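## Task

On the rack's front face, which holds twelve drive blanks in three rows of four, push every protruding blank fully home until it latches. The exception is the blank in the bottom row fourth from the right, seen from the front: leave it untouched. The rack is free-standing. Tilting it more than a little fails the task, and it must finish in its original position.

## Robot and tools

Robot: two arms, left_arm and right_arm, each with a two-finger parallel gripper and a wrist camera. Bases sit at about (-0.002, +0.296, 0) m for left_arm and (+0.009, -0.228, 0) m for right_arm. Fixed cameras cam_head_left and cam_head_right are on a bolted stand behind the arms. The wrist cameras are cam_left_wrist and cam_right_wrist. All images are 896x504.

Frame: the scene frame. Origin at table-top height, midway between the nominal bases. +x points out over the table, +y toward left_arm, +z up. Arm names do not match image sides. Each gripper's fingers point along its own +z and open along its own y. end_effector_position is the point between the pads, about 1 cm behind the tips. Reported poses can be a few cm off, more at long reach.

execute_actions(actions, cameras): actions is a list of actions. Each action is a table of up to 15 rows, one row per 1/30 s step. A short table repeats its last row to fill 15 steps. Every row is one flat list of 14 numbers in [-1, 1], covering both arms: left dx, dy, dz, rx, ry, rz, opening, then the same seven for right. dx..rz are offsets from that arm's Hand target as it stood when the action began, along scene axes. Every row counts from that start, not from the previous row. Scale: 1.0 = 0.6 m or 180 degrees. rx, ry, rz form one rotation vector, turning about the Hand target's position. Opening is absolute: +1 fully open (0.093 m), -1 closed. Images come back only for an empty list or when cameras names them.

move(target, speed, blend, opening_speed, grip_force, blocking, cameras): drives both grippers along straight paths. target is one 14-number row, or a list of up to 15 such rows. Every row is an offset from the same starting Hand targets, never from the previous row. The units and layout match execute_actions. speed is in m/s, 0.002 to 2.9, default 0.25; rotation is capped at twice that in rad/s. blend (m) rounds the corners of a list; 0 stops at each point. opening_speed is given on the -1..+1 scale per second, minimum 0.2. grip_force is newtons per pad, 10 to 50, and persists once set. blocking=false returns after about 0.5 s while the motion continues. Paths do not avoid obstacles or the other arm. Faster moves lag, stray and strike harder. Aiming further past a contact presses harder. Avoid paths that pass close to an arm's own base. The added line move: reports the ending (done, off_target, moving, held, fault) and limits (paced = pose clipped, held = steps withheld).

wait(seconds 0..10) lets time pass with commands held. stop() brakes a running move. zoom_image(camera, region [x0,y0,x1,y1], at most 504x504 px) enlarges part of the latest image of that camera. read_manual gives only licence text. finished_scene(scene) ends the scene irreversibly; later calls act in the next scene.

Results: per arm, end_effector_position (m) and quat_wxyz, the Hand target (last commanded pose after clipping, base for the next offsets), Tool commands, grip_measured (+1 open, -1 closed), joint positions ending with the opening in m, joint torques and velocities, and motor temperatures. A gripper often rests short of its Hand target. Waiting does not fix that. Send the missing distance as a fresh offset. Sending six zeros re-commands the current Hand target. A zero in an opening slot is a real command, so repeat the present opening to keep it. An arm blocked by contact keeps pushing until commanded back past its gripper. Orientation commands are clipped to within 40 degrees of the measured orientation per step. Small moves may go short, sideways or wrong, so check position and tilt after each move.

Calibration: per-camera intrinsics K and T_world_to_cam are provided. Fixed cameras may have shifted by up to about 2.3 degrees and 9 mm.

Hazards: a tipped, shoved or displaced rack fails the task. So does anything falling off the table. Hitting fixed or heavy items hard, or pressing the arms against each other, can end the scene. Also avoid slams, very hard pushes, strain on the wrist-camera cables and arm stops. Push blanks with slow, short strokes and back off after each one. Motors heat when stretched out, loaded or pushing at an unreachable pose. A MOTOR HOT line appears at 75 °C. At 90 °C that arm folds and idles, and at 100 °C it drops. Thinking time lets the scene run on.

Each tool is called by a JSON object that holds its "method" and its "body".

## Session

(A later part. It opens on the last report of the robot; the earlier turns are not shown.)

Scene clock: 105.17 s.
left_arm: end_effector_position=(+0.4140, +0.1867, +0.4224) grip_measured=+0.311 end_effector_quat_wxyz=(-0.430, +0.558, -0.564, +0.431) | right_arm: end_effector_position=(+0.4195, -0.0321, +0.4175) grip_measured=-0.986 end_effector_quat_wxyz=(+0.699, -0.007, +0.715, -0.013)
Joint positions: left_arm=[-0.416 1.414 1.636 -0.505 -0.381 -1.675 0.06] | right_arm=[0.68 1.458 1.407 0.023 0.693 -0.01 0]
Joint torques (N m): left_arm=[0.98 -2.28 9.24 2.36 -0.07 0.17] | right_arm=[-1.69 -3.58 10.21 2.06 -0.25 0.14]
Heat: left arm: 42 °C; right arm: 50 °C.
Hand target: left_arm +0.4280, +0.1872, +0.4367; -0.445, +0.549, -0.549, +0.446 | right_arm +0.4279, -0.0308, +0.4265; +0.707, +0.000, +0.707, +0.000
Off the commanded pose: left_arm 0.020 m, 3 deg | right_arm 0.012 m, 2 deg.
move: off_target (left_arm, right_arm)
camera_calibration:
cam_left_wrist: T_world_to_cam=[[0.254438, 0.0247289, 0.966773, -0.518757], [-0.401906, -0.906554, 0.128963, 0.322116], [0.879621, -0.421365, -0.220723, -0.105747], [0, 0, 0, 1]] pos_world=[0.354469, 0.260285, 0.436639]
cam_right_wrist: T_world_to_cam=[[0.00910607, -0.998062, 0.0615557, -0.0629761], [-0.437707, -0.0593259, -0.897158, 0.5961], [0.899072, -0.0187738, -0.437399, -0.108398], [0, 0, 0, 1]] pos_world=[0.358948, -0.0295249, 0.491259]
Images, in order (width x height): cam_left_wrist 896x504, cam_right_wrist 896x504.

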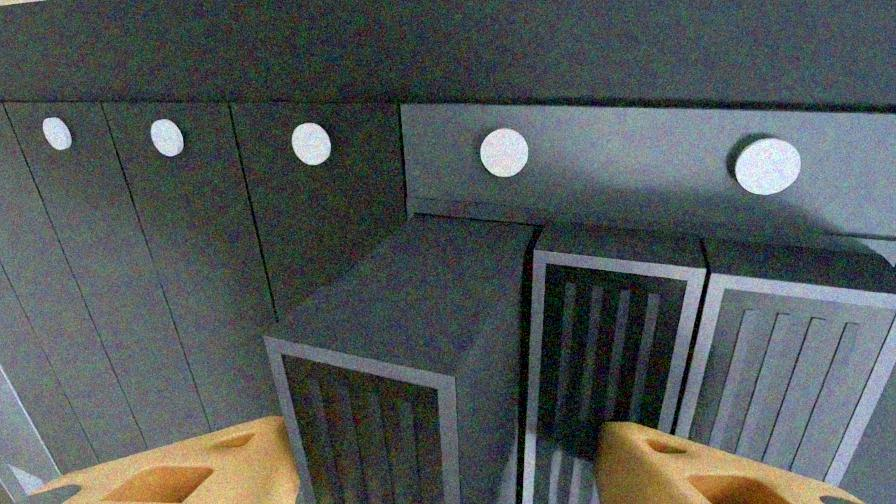

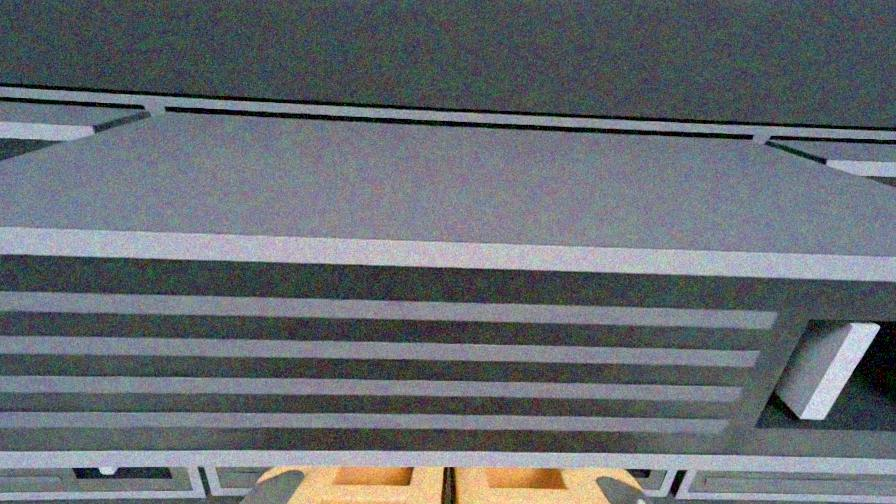

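{"method": "move", "body": {"target": [0.014,0,0,0,0,0,0.31,0.02,0,0,0,0,0,-1], "speed": 0.04, "cameras": ["cam_left_wrist","cam_right_wrist"]}}

Scene clock: 109.77 s.
left_arm: end_effector_position=(+0.4144, +0.1869, +0.4227) grip_measured=+0.310 end_effector_quat_wxyz=(-0.425, +0.558, -0.570, +0.428) | right_arm: end_effector_position=(+0.4202, -0.0318, +0.4176) grip_measured=-0.986 end_effector_quat_wxyz=(+0.694, -0.011, +0.719, -0.017)
Joint positions: left_arm=[-0.411 1.423 1.658 -0.532 -0.37 -1.673 0.06] | right_arm=[0.679 1.464 1.427 -0.009 0.693 -0.01 0]
Joint torques (N m): left_arm=[1.42 -1.09 9.06 2.59 -0.05 0.16] | right_arm=[-3.89 -1.85 10.58 2.43 -0.51 0.14]
Heat: left arm: 41 °C; right arm: 49 °C.
Hand target: left_arm +0.4363, +0.1872, +0.4368; -0.445, +0.549, -0.549, +0.446 | right_arm +0.4399, -0.0309, +0.4265; +0.707, +0.000, +0.707, +0.000
Off the commanded pose: left_arm 0.026 m, 4 deg | right_arm 0.022 m, 3 deg.
move: off_target (left_arm, right_arm)
camera_calibration:
cam_left_wrist: T_world_to_cam=[[0.267654, 0.0187824, 0.963332, -0.522072], [-0.406095, -0.90447, 0.130465, 0.323159], [0.873755, -0.426124, -0.234458, -0.0969264], [0, 0, 0, 1]] pos_world=[0.355658, 0.260791, 0.438043]
cam_right_wrist: T_world_to_cam=[[0.0095746, -0.997309, 0.072678, -0.0674558], [-0.450126, -0.0691997, -0.89028, 0.598469], [0.892914, -0.0241902, -0.449577, -0.101496], [0, 0, 0, 1]] pos_world=[0.360659, -0.0283156, 0.492077]
Images, in order (width x height): cam_left_wrist 896x504, cam_right_wrist 896x504.

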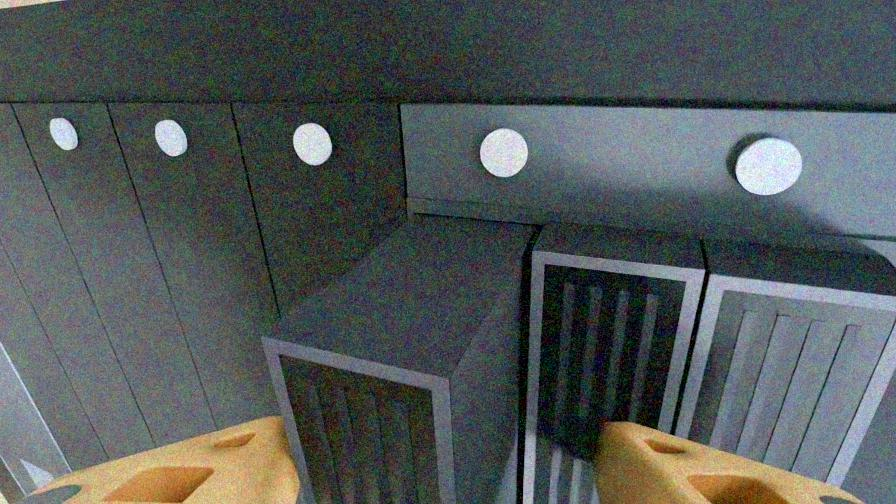

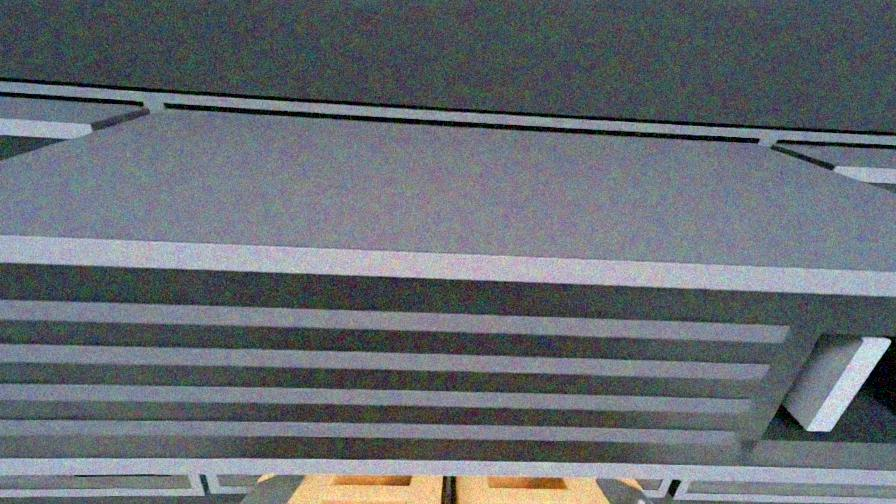

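{"method": "move", "body": {"target": [[-0.045,0,-0.008,0,0,0,0.31,-0.04,0,-0.012,0,0,0,-1],[-0.12,0,-0.008,0,0,0,0.31,-0.13,0,-0.012,0,0,0,-1]], "speed": 0.1, "blend": [0.02,0], "cameras": ["all"]}}

Scene clock: 118.07 s.
left_arm: end_effector_position=(+0.3693, +0.1832, +0.4263) grip_measured=+0.310 end_effector_quat_wxyz=(-0.439, +0.545, -0.561, +0.441) | right_arm: end_effector_position=(+0.3660, -0.0277, +0.4180) grip_measured=-0.986 end_effector_quat_wxyz=(+0.705, -0.008, +0.709, -0.003)
Joint positions: left_arm=[-0.502 1.263 1.507 -0.498 -0.459 -1.673 0.06] | right_arm=[0.809 1.314 1.276 0.031 0.808 -0.01 0]
Joint torques (N m): left_arm=[-0.46 -5.67 6.04 1.8 -0.24 -0.12] | right_arm=[0.32 -5.42 6.24 1.82 0.16 0.15]
Heat: left arm: 42 °C; right arm: 51 °C.
Hand target: left_arm +0.3643, +0.1871, +0.4319; -0.445, +0.549, -0.549, +0.446 | right_arm +0.3618, -0.0308, +0.4193; +0.707, +0.000, +0.707, +0.000
Off the commanded pose: left_arm 0.009 m, 2 deg | right_arm 0.005 m, 1 deg.
move: done; blend cut to 0.0124 m at target 1
camera_calibration:
cam_left_wrist: T_world_to_cam=[[0.219625, 0.0146042, 0.975475, -0.500129], [-0.416064, -0.902995, 0.107195, 0.314296], [0.882415, -0.429402, -0.192244, -0.078754], [0, 0, 0, 1]] pos_world=[0.310102, 0.257294, 0.439033]
cam_right_wrist: T_world_to_cam=[[0.0226176, -0.998515, 0.0495582, -0.0580136], [-0.422329, -0.0544735, -0.904804, 0.571048], [0.906161, -0.000465405, -0.422934, -0.0681502], [0, 0, 0, 1]] pos_world=[0.304237, -0.0268522, 0.490738]

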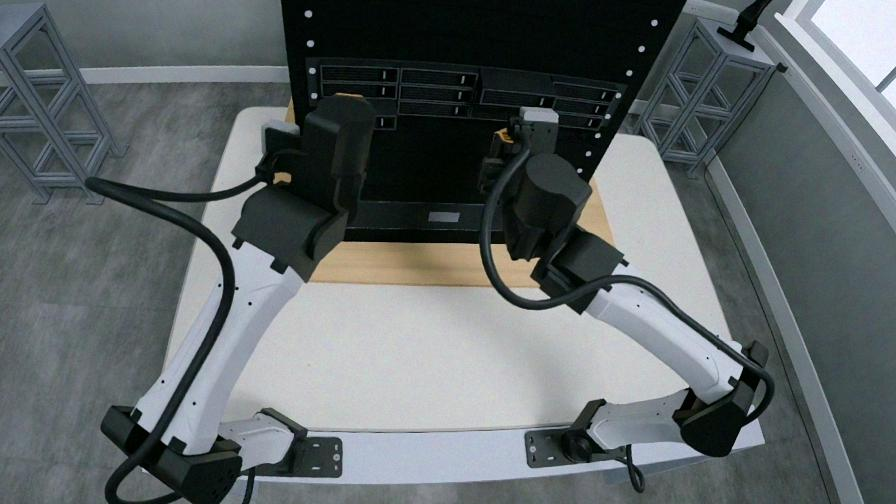

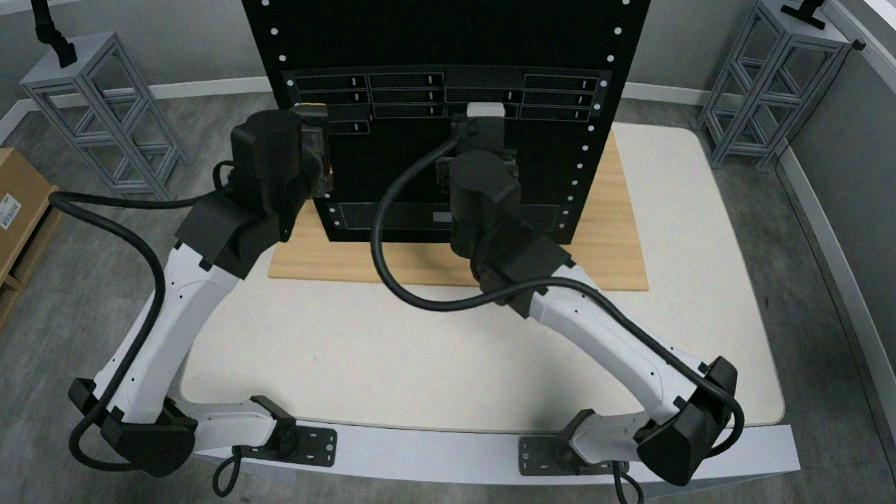

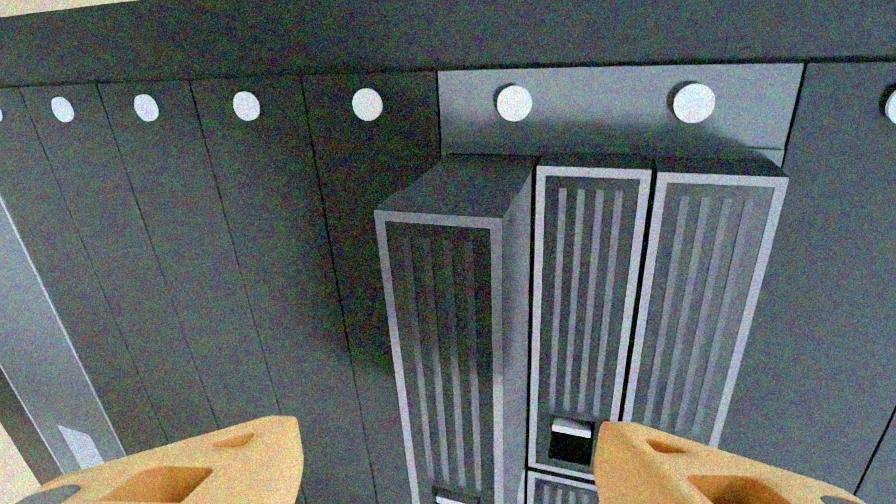

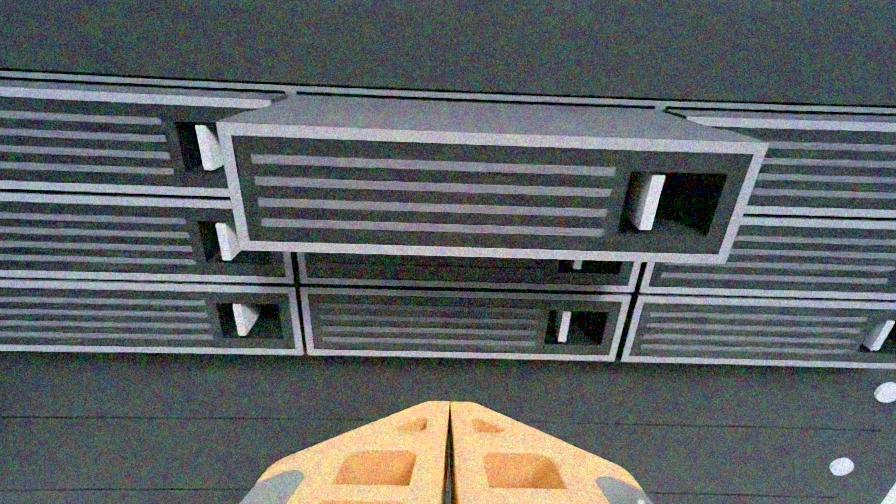

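{"method": "move", "body": {"target": [-0.15,0,0,0,0,0,0.31,-0.015,-0.006,0.1,0,0,0,-1], "speed": 0.12, "cameras": ["cam_left_wrist","cam_right_wrist"]}}

Scene clock: 124.83 s.
left_arm: end_effector_position=(+0.2757, +0.1836, +0.4308) grip_measured=+0.310 end_effector_quat_wxyz=(-0.440, +0.543, -0.559, +0.446) | right_arm: end_effector_position=(+0.3536, -0.0358, +0.4744) grip_measured=-0.986 end_effector_quat_wxyz=(+0.706, -0.006, +0.708, -0.003)
Joint positions: left_arm=[-0.779 1.024 1.415 -0.681 -0.723 -1.757 0.06] | right_arm=[0.823 1.329 1.52 -0.196 0.823 -0.01 0]
Joint torques (N m): left_arm=[-0.65 -1.77 5.7 1.63 -0.32 -0.13] | right_arm=[0.61 -3.17 8.96 1.69 0.14 0.14]
Heat: left arm: 41 °C; right arm: 50 °C.
Hand target: left_arm +0.2744, +0.1871, +0.4318; -0.445, +0.549, -0.549, +0.446 | right_arm +0.3528, -0.0344, +0.4793; +0.707, +0.000, +0.707, +0.000
Off the commanded pose: left_arm 0.004 m, 1 deg | right_arm 0.005 m, 1 deg.
move: done
camera_calibration:
cam_left_wrist: T_world_to_cam=[[0.209476, 0.0173163, 0.977661, -0.482605], [-0.421093, -0.900781, 0.106179, 0.276652], [0.882497, -0.433928, -0.1814, 0.000995602], [0, 0, 0, 1]] pos_world=[0.216712, 0.257992, 0.44263]
cam_right_wrist: T_world_to_cam=[[0.0209644, -0.998653, 0.0474581, -0.0670751], [-0.420405, -0.0518735, -0.905852, 0.61623], [0.907094, -0.000960958, -0.420926, -0.0343547], [0, 0, 0, 1]] pos_world=[0.291635, -0.0350519, 0.546936]
Images, in order (width x height): cam_left_wrist 896x504, cam_right_wrist 896x504.

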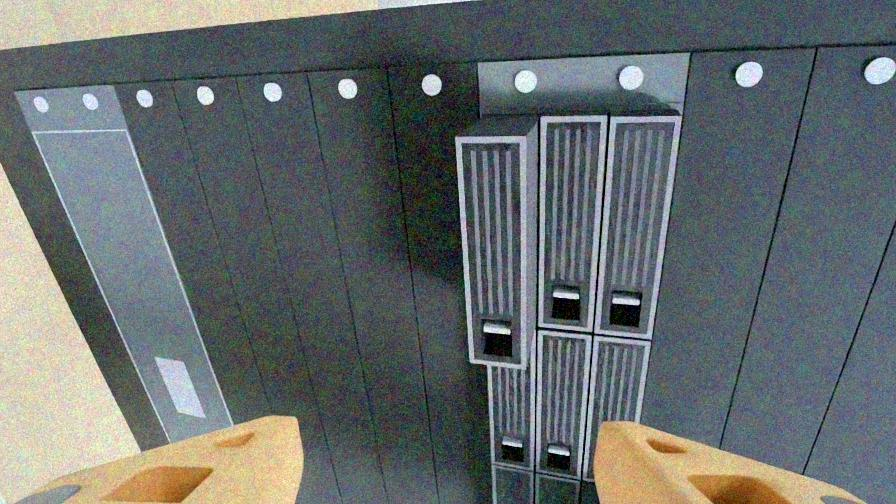

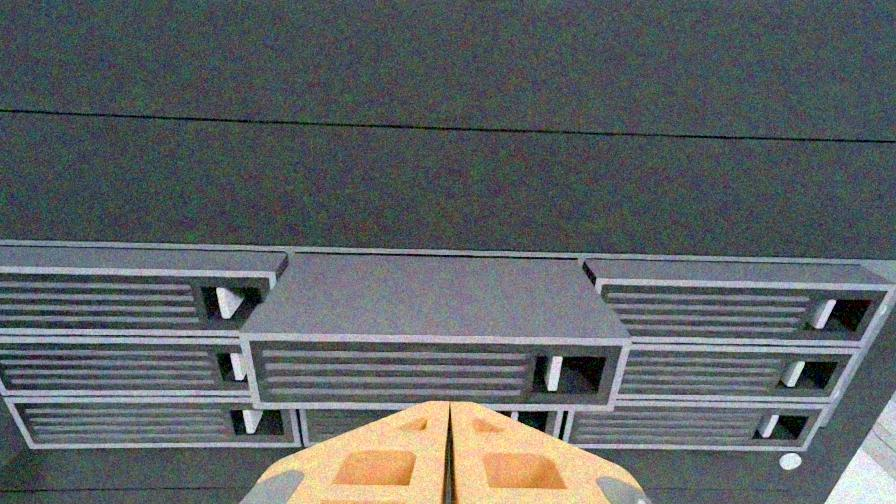

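{"method": "move", "body": {"target": [0,0,0,0,0,0,0.31,0.042,0,0.005,0,0,0,-1], "speed": 0.08, "cameras": ["cam_right_wrist"]}}

Scene clock: 130.27 s.
left_arm: end_effector_position=(+0.2756, +0.1837, +0.4307) grip_measured=+0.310 end_effector_quat_wxyz=(-0.441, +0.543, -0.559, +0.446) | right_arm: end_effector_position=(+0.3757, -0.0364, +0.4763) grip_measured=-0.986 end_effector_quat_wxyz=(+0.705, -0.001, +0.709, -0.010)
Joint positions: left_arm=[-0.779 1.024 1.415 -0.682 -0.724 -1.757 0.06] | right_arm=[0.77 1.394 1.581 -0.196 0.788 -0.01 0]
Joint torques (N m): left_arm=[-0.64 -1.62 5.72 1.66 -0.36 -0.19] | right_arm=[-0.79 -3.55 9.11 1.73 -0.18 0.12]
Heat: left arm: 40 °C; right arm: 49 °C.
Hand target: left_arm +0.2744, +0.1871, +0.4319; -0.445, +0.549, -0.549, +0.446 | right_arm +0.3781, -0.0346, +0.4823; +0.707, +0.000, +0.707, +0.000
Off the commanded pose: left_arm 0.004 m, 1 deg | right_arm 0.007 m, 1 deg.
move: done
camera_calibration:
cam_right_wrist: T_world_to_cam=[[0.00324981, -0.998734, 0.0501982, -0.0628701], [-0.424114, -0.0468367, -0.904397, 0.62822], [0.905603, -0.0183506, -0.423729, -0.0523363], [0, 0, 0, 1]] pos_world=[0.314037, -0.0343272, 0.54914]
Images, in order (width x height): cam_right_wrist 896x504.

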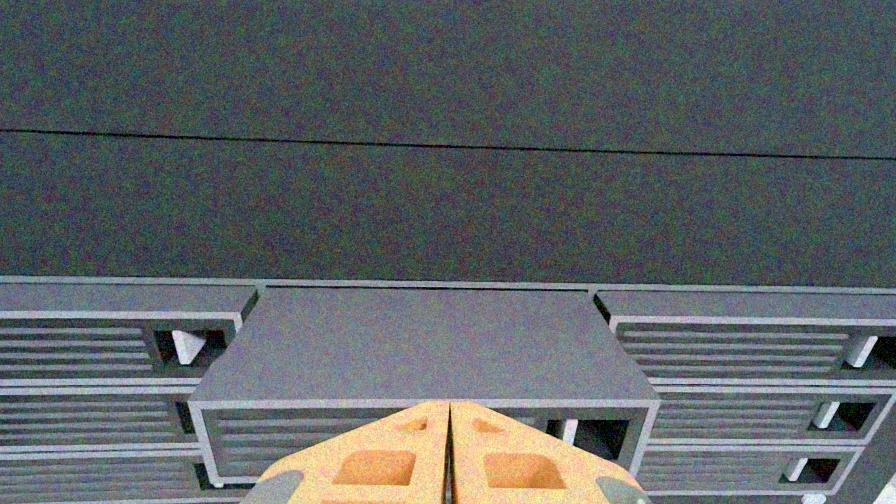

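{"method": "move", "body": {"target": [[0,0,0,0,0,0,0.31,-0.005,0.003,-0.012,0,0,0,-1],[0,0,0,0,0,0,0.31,0.02,0.003,-0.012,0,0,0,-1]], "speed": 0.06, "cameras": ["cam_right_wrist"]}}

Scene clock: 142.57 s.
left_arm: end_effector_position=(+0.2756, +0.1837, +0.4306) grip_measured=+0.310 end_effector_quat_wxyz=(-0.441, +0.543, -0.559, +0.446) | right_arm: end_effector_position=(+0.3873, -0.0347, +0.4683) grip_measured=-0.986 end_effector_quat_wxyz=(+0.701, -0.005, +0.713, -0.014)
Joint positions: left_arm=[-0.779 1.024 1.415 -0.682 -0.724 -1.757 0.06] | right_arm=[0.746 1.42 1.581 -0.186 0.764 -0.01 0]
Joint torques (N m): left_arm=[-0.59 -1.69 5.74 1.63 -0.32 -0.22] | right_arm=[-0.87 -4.01 8.35 2 -0.19 0.15]
Heat: left arm: 39 °C; right arm: 48 °C.
Hand target: left_arm +0.2744, +0.1871, +0.4318; -0.445, +0.549, -0.549, +0.446 | right_arm +0.3900, -0.0327, +0.4751; +0.707, +0.000, +0.707, +0.000
Off the commanded pose: left_arm 0.004 m, 1 deg | right_arm 0.008 m, 2 deg.
move: done
camera_calibration:
cam_right_wrist: T_world_to_cam=[[0.00424357, -0.998147, 0.0607087, -0.0660353], [-0.43457, -0.0565177, -0.898863, 0.627028], [0.900628, -0.0225678, -0.434004, -0.0596004], [0, 0, 0, 1]] pos_world=[0.326445, -0.0318197, 0.541754]
Images, in order (width x height): cam_right_wrist 896x504.

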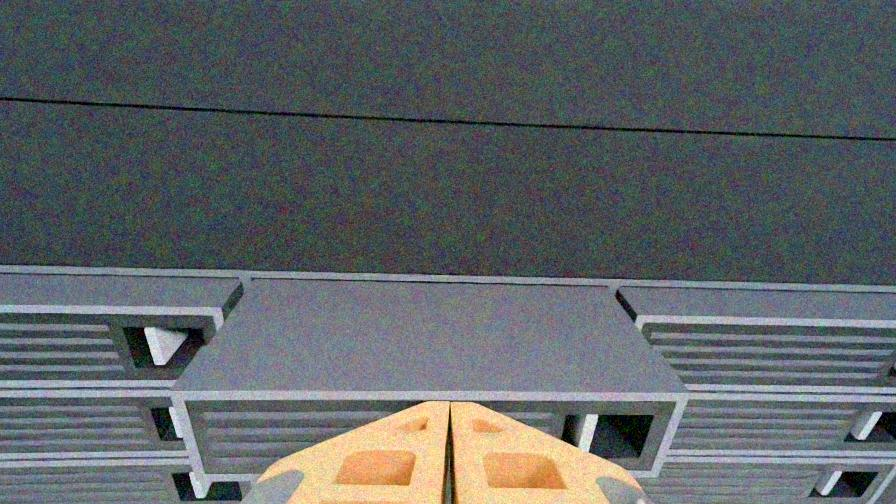

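{"method": "move", "body": {"target": [0,0,0,0,0,0,0.31,0.025,0,-0.002,0,0,0,-1], "speed": 0.05, "cameras": ["cam_right_wrist"]}}

{"method": "move", "body": {"target": [0,0,0,0,0,0,0.31,0.025,0,0,0,0,0,-1], "speed": 0.05, "cameras": ["cam_right_wrist"]}}

Scene clock: 152.17 s.
left_arm: end_effector_position=(+0.2756, +0.1837, +0.4306) grip_measured=+0.310 end_effector_quat_wxyz=(-0.441, +0.543, -0.559, +0.446) | right_arm: end_effector_position=(+0.4016, -0.0345, +0.4633) grip_measured=-0.986 end_effector_quat_wxyz=(+0.698, -0.007, +0.716, -0.015)
Joint positions: left_arm=[-0.779 1.024 1.415 -0.682 -0.724 -1.757 0.06] | right_arm=[0.713 1.454 1.596 -0.175 0.73 -0.01 0]
Joint torques (N m): left_arm=[-0.46 -1.66 5.67 1.66 -0.33 -0.2] | right_arm=[-0.96 -4.05 9.37 2.04 -0.16 0.13]
Heat: left arm: 39 °C; right arm: 48 °C.
Hand target: left_arm +0.2744, +0.1871, +0.4318; -0.445, +0.549, -0.549, +0.446 | right_arm +0.4051, -0.0326, +0.4738; +0.707, +0.000, +0.707, +0.000
Off the commanded pose: left_arm 0.004 m, 1 deg | right_arm 0.011 m, 2 deg.
move: off_target (right_arm)
camera_calibration:
cam_right_wrist: T_world_to_cam=[[0.00546399, -0.997837, 0.0655113, -0.0684039], [-0.440687, -0.0612104, -0.895572, 0.62953], [0.897644, -0.0239766, -0.440068, -0.0706868], [0, 0, 0, 1]] pos_world=[0.341251, -0.031417, 0.537163]
Images, in order (width x height): cam_right_wrist 896x504.

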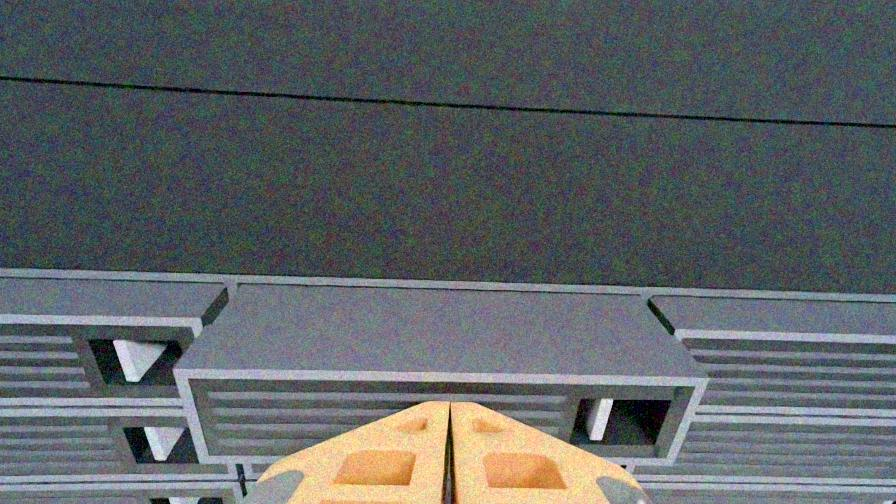

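Scene clock: 152.97 s.
left_arm: end_effector_position=(+0.2756, +0.1837, +0.4306) grip_measured=+0.310 end_effector_quat_wxyz=(-0.441, +0.543, -0.559, +0.446) | right_arm: end_effector_position=(+0.4155, -0.0335, +0.4639) grip_measured=-0.986 end_effector_quat_wxyz=(+0.699, -0.008, +0.715, -0.013)
Joint positions: left_arm=[-0.779 1.024 1.415 -0.682 -0.724 -1.757 0.06] | right_arm=[0.684 1.494 1.634 -0.17 0.697 -0.01 0]
Joint torques (N m): left_arm=[-0.54 -1.8 5.76 1.66 -0.33 -0.19] | right_arm=[-1.24 -4.29 9.5 2.05 -0.16 0.14]
Heat: left arm: 39 °C; right arm: 48 °C.
Hand target: left_arm +0.2744, +0.1871, +0.4318; -0.445, +0.549, -0.549, +0.446 | right_arm +0.4201, -0.0328, +0.4739; +0.707, +0.000, +0.707, +0.000
Off the commanded pose: left_arm 0.004 m, 1 deg | right_arm 0.011 m, 2 deg.
move: off_target (right_arm)
camera_calibration:
cam_right_wrist: T_world_to_cam=[[0.00953603, -0.997936, 0.0635008, -0.0682942], [-0.439713, -0.0612193, -0.89605, 0.636095], [0.898088, -0.0193774, -0.439389, -0.0831766], [0, 0, 0, 1]] pos_world=[0.35505, -0.0308237, 0.537762]
Images, in order (width x height): cam_right_wrist 896x504.

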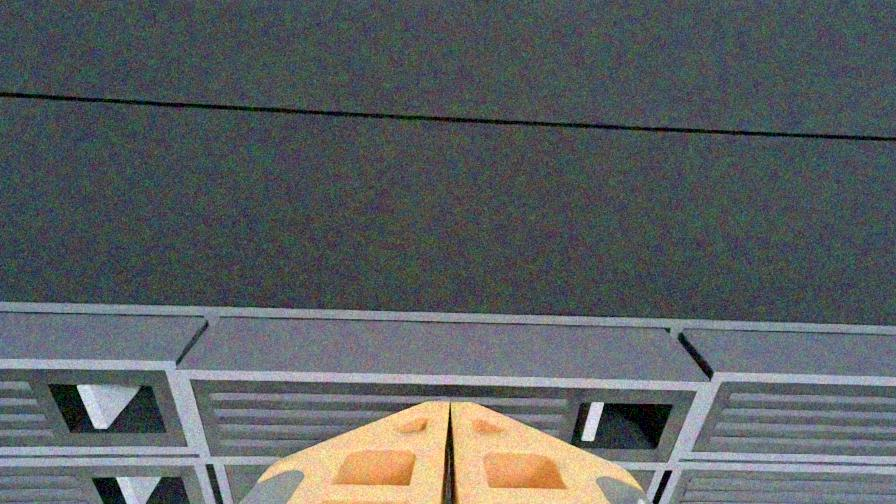

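{"method": "move", "body": {"target": [0,0,0,0,0,0,0.31,0.02,0,0,0,0,0,-1], "speed": 0.05}}

{"method": "move", "body": {"target": [0,0,0,0,0,0,0.31,0.014,0,0,0,0,0,-1], "speed": 0.05, "cameras": ["cam_right_wrist"]}}

Scene clock: 157.73 s.
left_arm: end_effector_position=(+0.2756, +0.1837, +0.4306) grip_measured=+0.310 end_effector_quat_wxyz=(-0.441, +0.543, -0.559, +0.446) | right_arm: end_effector_position=(+0.4190, -0.0332, +0.4647) grip_measured=-0.986 end_effector_quat_wxyz=(+0.696, -0.010, +0.718, -0.015)
Joint positions: left_arm=[-0.779 1.024 1.415 -0.682 -0.724 -1.757 0.06] | right_arm=[0.677 1.509 1.659 -0.191 0.688 -0.01 0]
Joint torques (N m): left_arm=[-0.51 -1.55 5.61 1.71 -0.29 -0.18] | right_arm=[-2.65 -2.93 9.66 2.28 -0.32 0.12]
Heat: left arm: 39 °C; right arm: 49 °C.
Hand target: left_arm +0.2744, +0.1871, +0.4318; -0.445, +0.549, -0.549, +0.446 | right_arm +0.4321, -0.0327, +0.4738; +0.707, +0.000, +0.707, +0.000
Off the commanded pose: left_arm 0.004 m, 1 deg | right_arm 0.016 m, 3 deg.
move: off_target (right_arm)

Scene clock: 158.57 s.
left_arm: end_effector_position=(+0.2756, +0.1837, +0.4306) grip_measured=+0.310 end_effector_quat_wxyz=(-0.441, +0.543, -0.559, +0.446) | right_arm: end_effector_position=(+0.4195, -0.0334, +0.4649) grip_measured=-0.986 end_effector_quat_wxyz=(+0.692, -0.013, +0.722, -0.018)
Joint positions: left_arm=[-0.779 1.024 1.415 -0.682 -0.724 -1.757 0.06] | right_arm=[0.676 1.515 1.677 -0.217 0.687 -0.01 0]
Joint torques (N m): left_arm=[-0.61 -1.57 5.55 1.7 -0.33 -0.19] | right_arm=[-4.11 -2 9.85 2.57 -0.46 0.12]
Heat: left arm: 39 °C; right arm: 49 °C.
Hand target: left_arm +0.2744, +0.1871, +0.4318; -0.445, +0.549, -0.549, +0.446 | right_arm +0.4405, -0.0328, +0.4739; +0.707, +0.000, +0.707, +0.000
Off the commanded pose: left_arm 0.004 m, 1 deg | right_arm 0.023 m, 3 deg.
move: off_target (right_arm)
camera_calibration:
cam_right_wrist: T_world_to_cam=[[0.0123344, -0.996898, 0.07773, -0.0759262], [-0.455925, -0.0747919, -0.88687, 0.640849], [0.889933, -0.0245, -0.455434, -0.0756782], [0, 0, 0, 1]] pos_world=[0.360464, -0.0296144, 0.539785]
Images, in order (width x height): cam_right_wrist 896x504.

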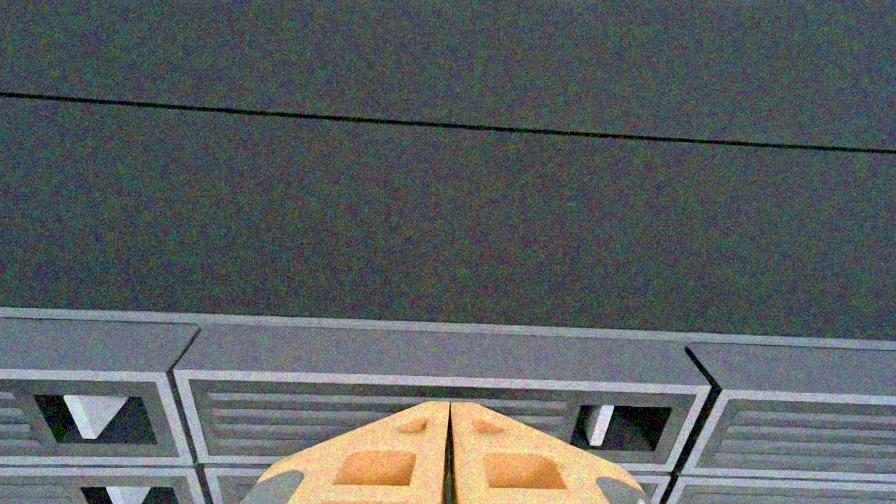

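{"method": "move", "body": {"target": [[0,0,0,0,0,0,0.31,-0.045,0,-0.006,0,0,0,-1],[0,0,0,0,0,0,0.31,-0.3,-0.03,0,0,0,0,-1]], "speed": 0.15, "blend": [0.02,0], "cameras": ["all"]}}

{"method": "zoom_image", "body": {"camera": "cam_right_wrist", "region": [200, 60, 704, 360]}}

{"method": "zoom_image", "body": {"camera": "cam_right_wrist", "region": [0, 60, 400, 360]}}

{"method": "zoom_image", "body": {"camera": "cam_head_right", "region": [260, 50, 640, 160]}}

Scene clock: 167.57 s.
left_arm: end_effector_position=(+0.2756, +0.1837, +0.4306) grip_measured=+0.310 end_effector_quat_wxyz=(-0.441, +0.543, -0.559, +0.446) | right_arm: end_effector_position=(+0.2622, -0.0494, +0.4786) grip_measured=-0.986 end_effector_quat_wxyz=(+0.710, +0.000, +0.705, +0.004)
Joint positions: left_arm=[-0.779 1.024 1.415 -0.682 -0.724 -1.757 0.06] | right_arm=[1.122 1.115 1.397 -0.266 1.12 -0.008 0]
Joint torques (N m): left_arm=[-0.58 -1.72 5.5 1.64 -0.3 -0.19] | right_arm=[0.4 -2.47 5.15 1.49 0.2 0.11]
Heat: left arm: 39 °C; right arm: 49 °C.
Hand target: left_arm +0.2744, +0.1871, +0.4318; -0.445, +0.549, -0.549, +0.446 | right_arm +0.2605, -0.0507, +0.4739; +0.707, +0.000, +0.707, +0.000
Off the commanded pose: left_arm 0.004 m, 1 deg | right_arm 0.005 m, 1 deg.
move: done; blend cut to 0.0125 m at target 1
camera_calibration:
cam_left_wrist: T_world_to_cam=[[0.2098, 0.0172286, 0.977593, -0.482506], [-0.420331, -0.901148, 0.106088, 0.27668], [0.882783, -0.433169, -0.181819, 0.00103712], [0, 0, 0, 1]] pos_world=[0.216611, 0.258092, 0.44253]
cam_right_wrist: T_world_to_cam=[[0.0225762, -0.999335, 0.0286504, -0.0703151], [-0.411471, -0.035406, -0.910735, 0.581798], [0.911143, 0.00877218, -0.411996, 0.0454945], [0, 0, 0, 1]] pos_world=[0.199528, -0.0500682, 0.550622]

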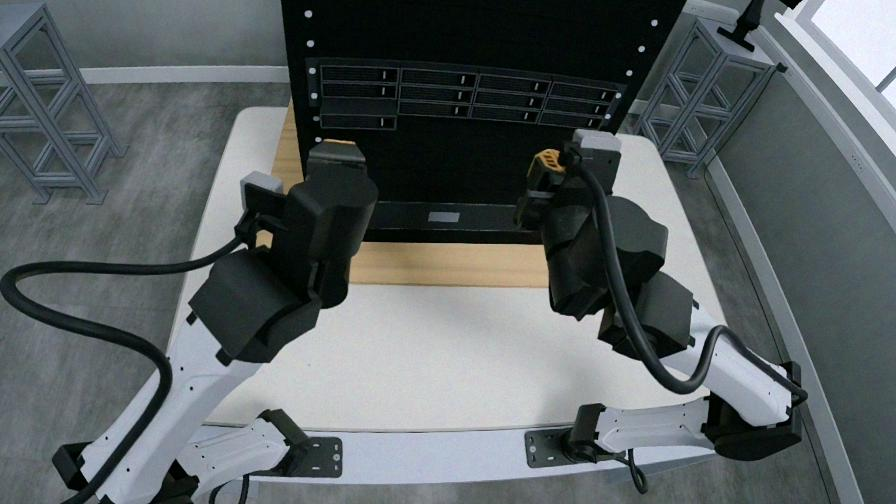

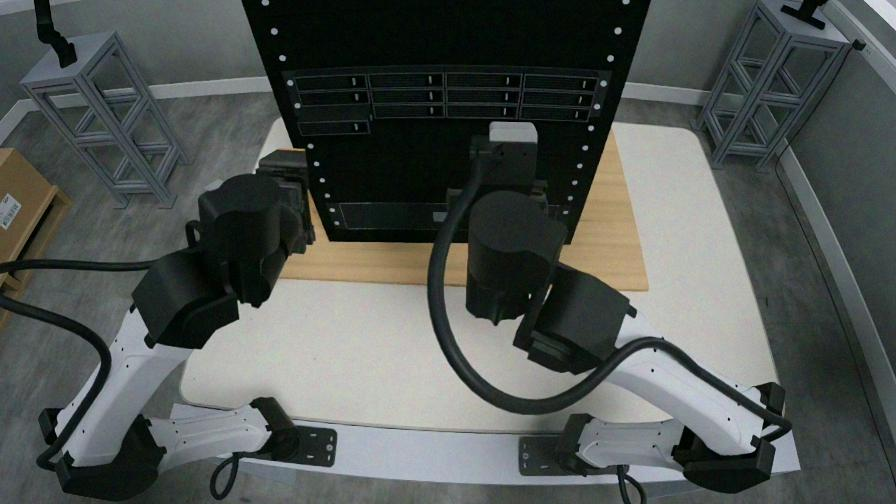

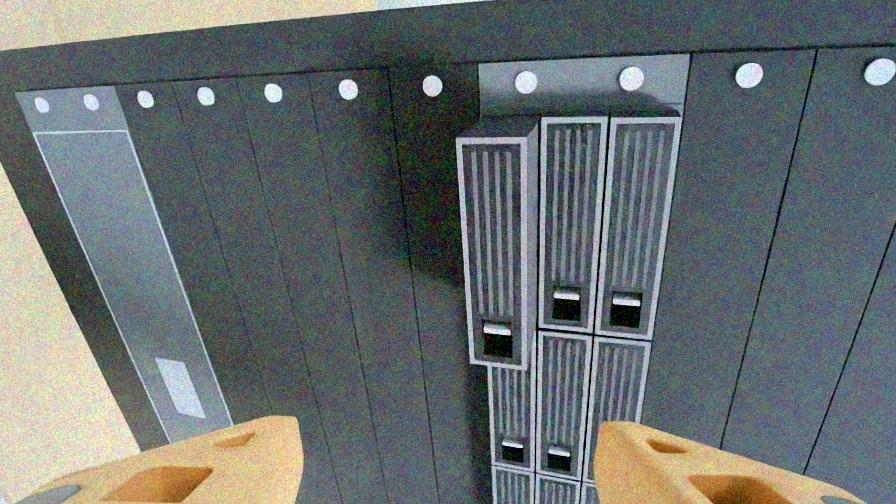

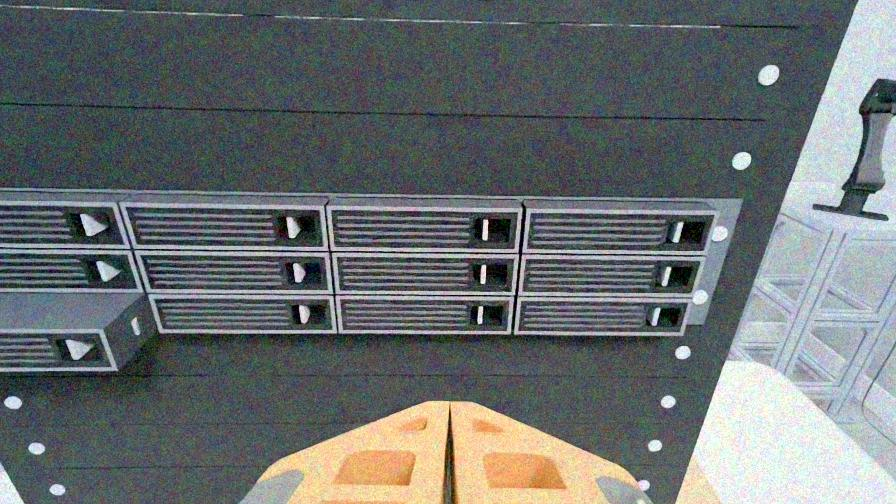

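Scaled by 1.000.

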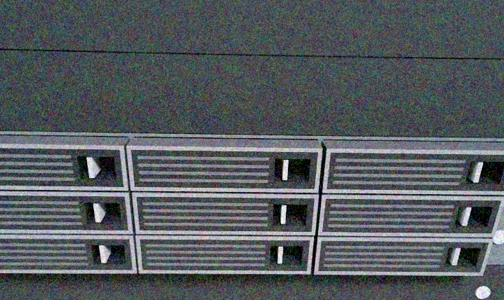

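Scaled by 1.260 from the camera's 896x504 image, which has a finer 1280x720 frame.

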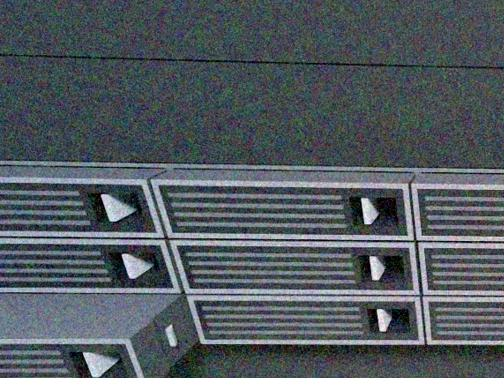

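Scaled by 1.326 from the camera's 896x504 image, which has a finer 1280x720 frame.

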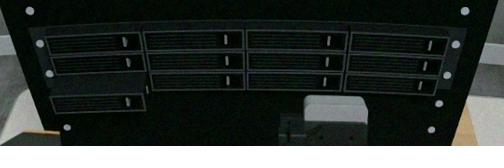

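{"method": "finished_scene", "body": {"scene": 2}}

The scene is finished: the task was done.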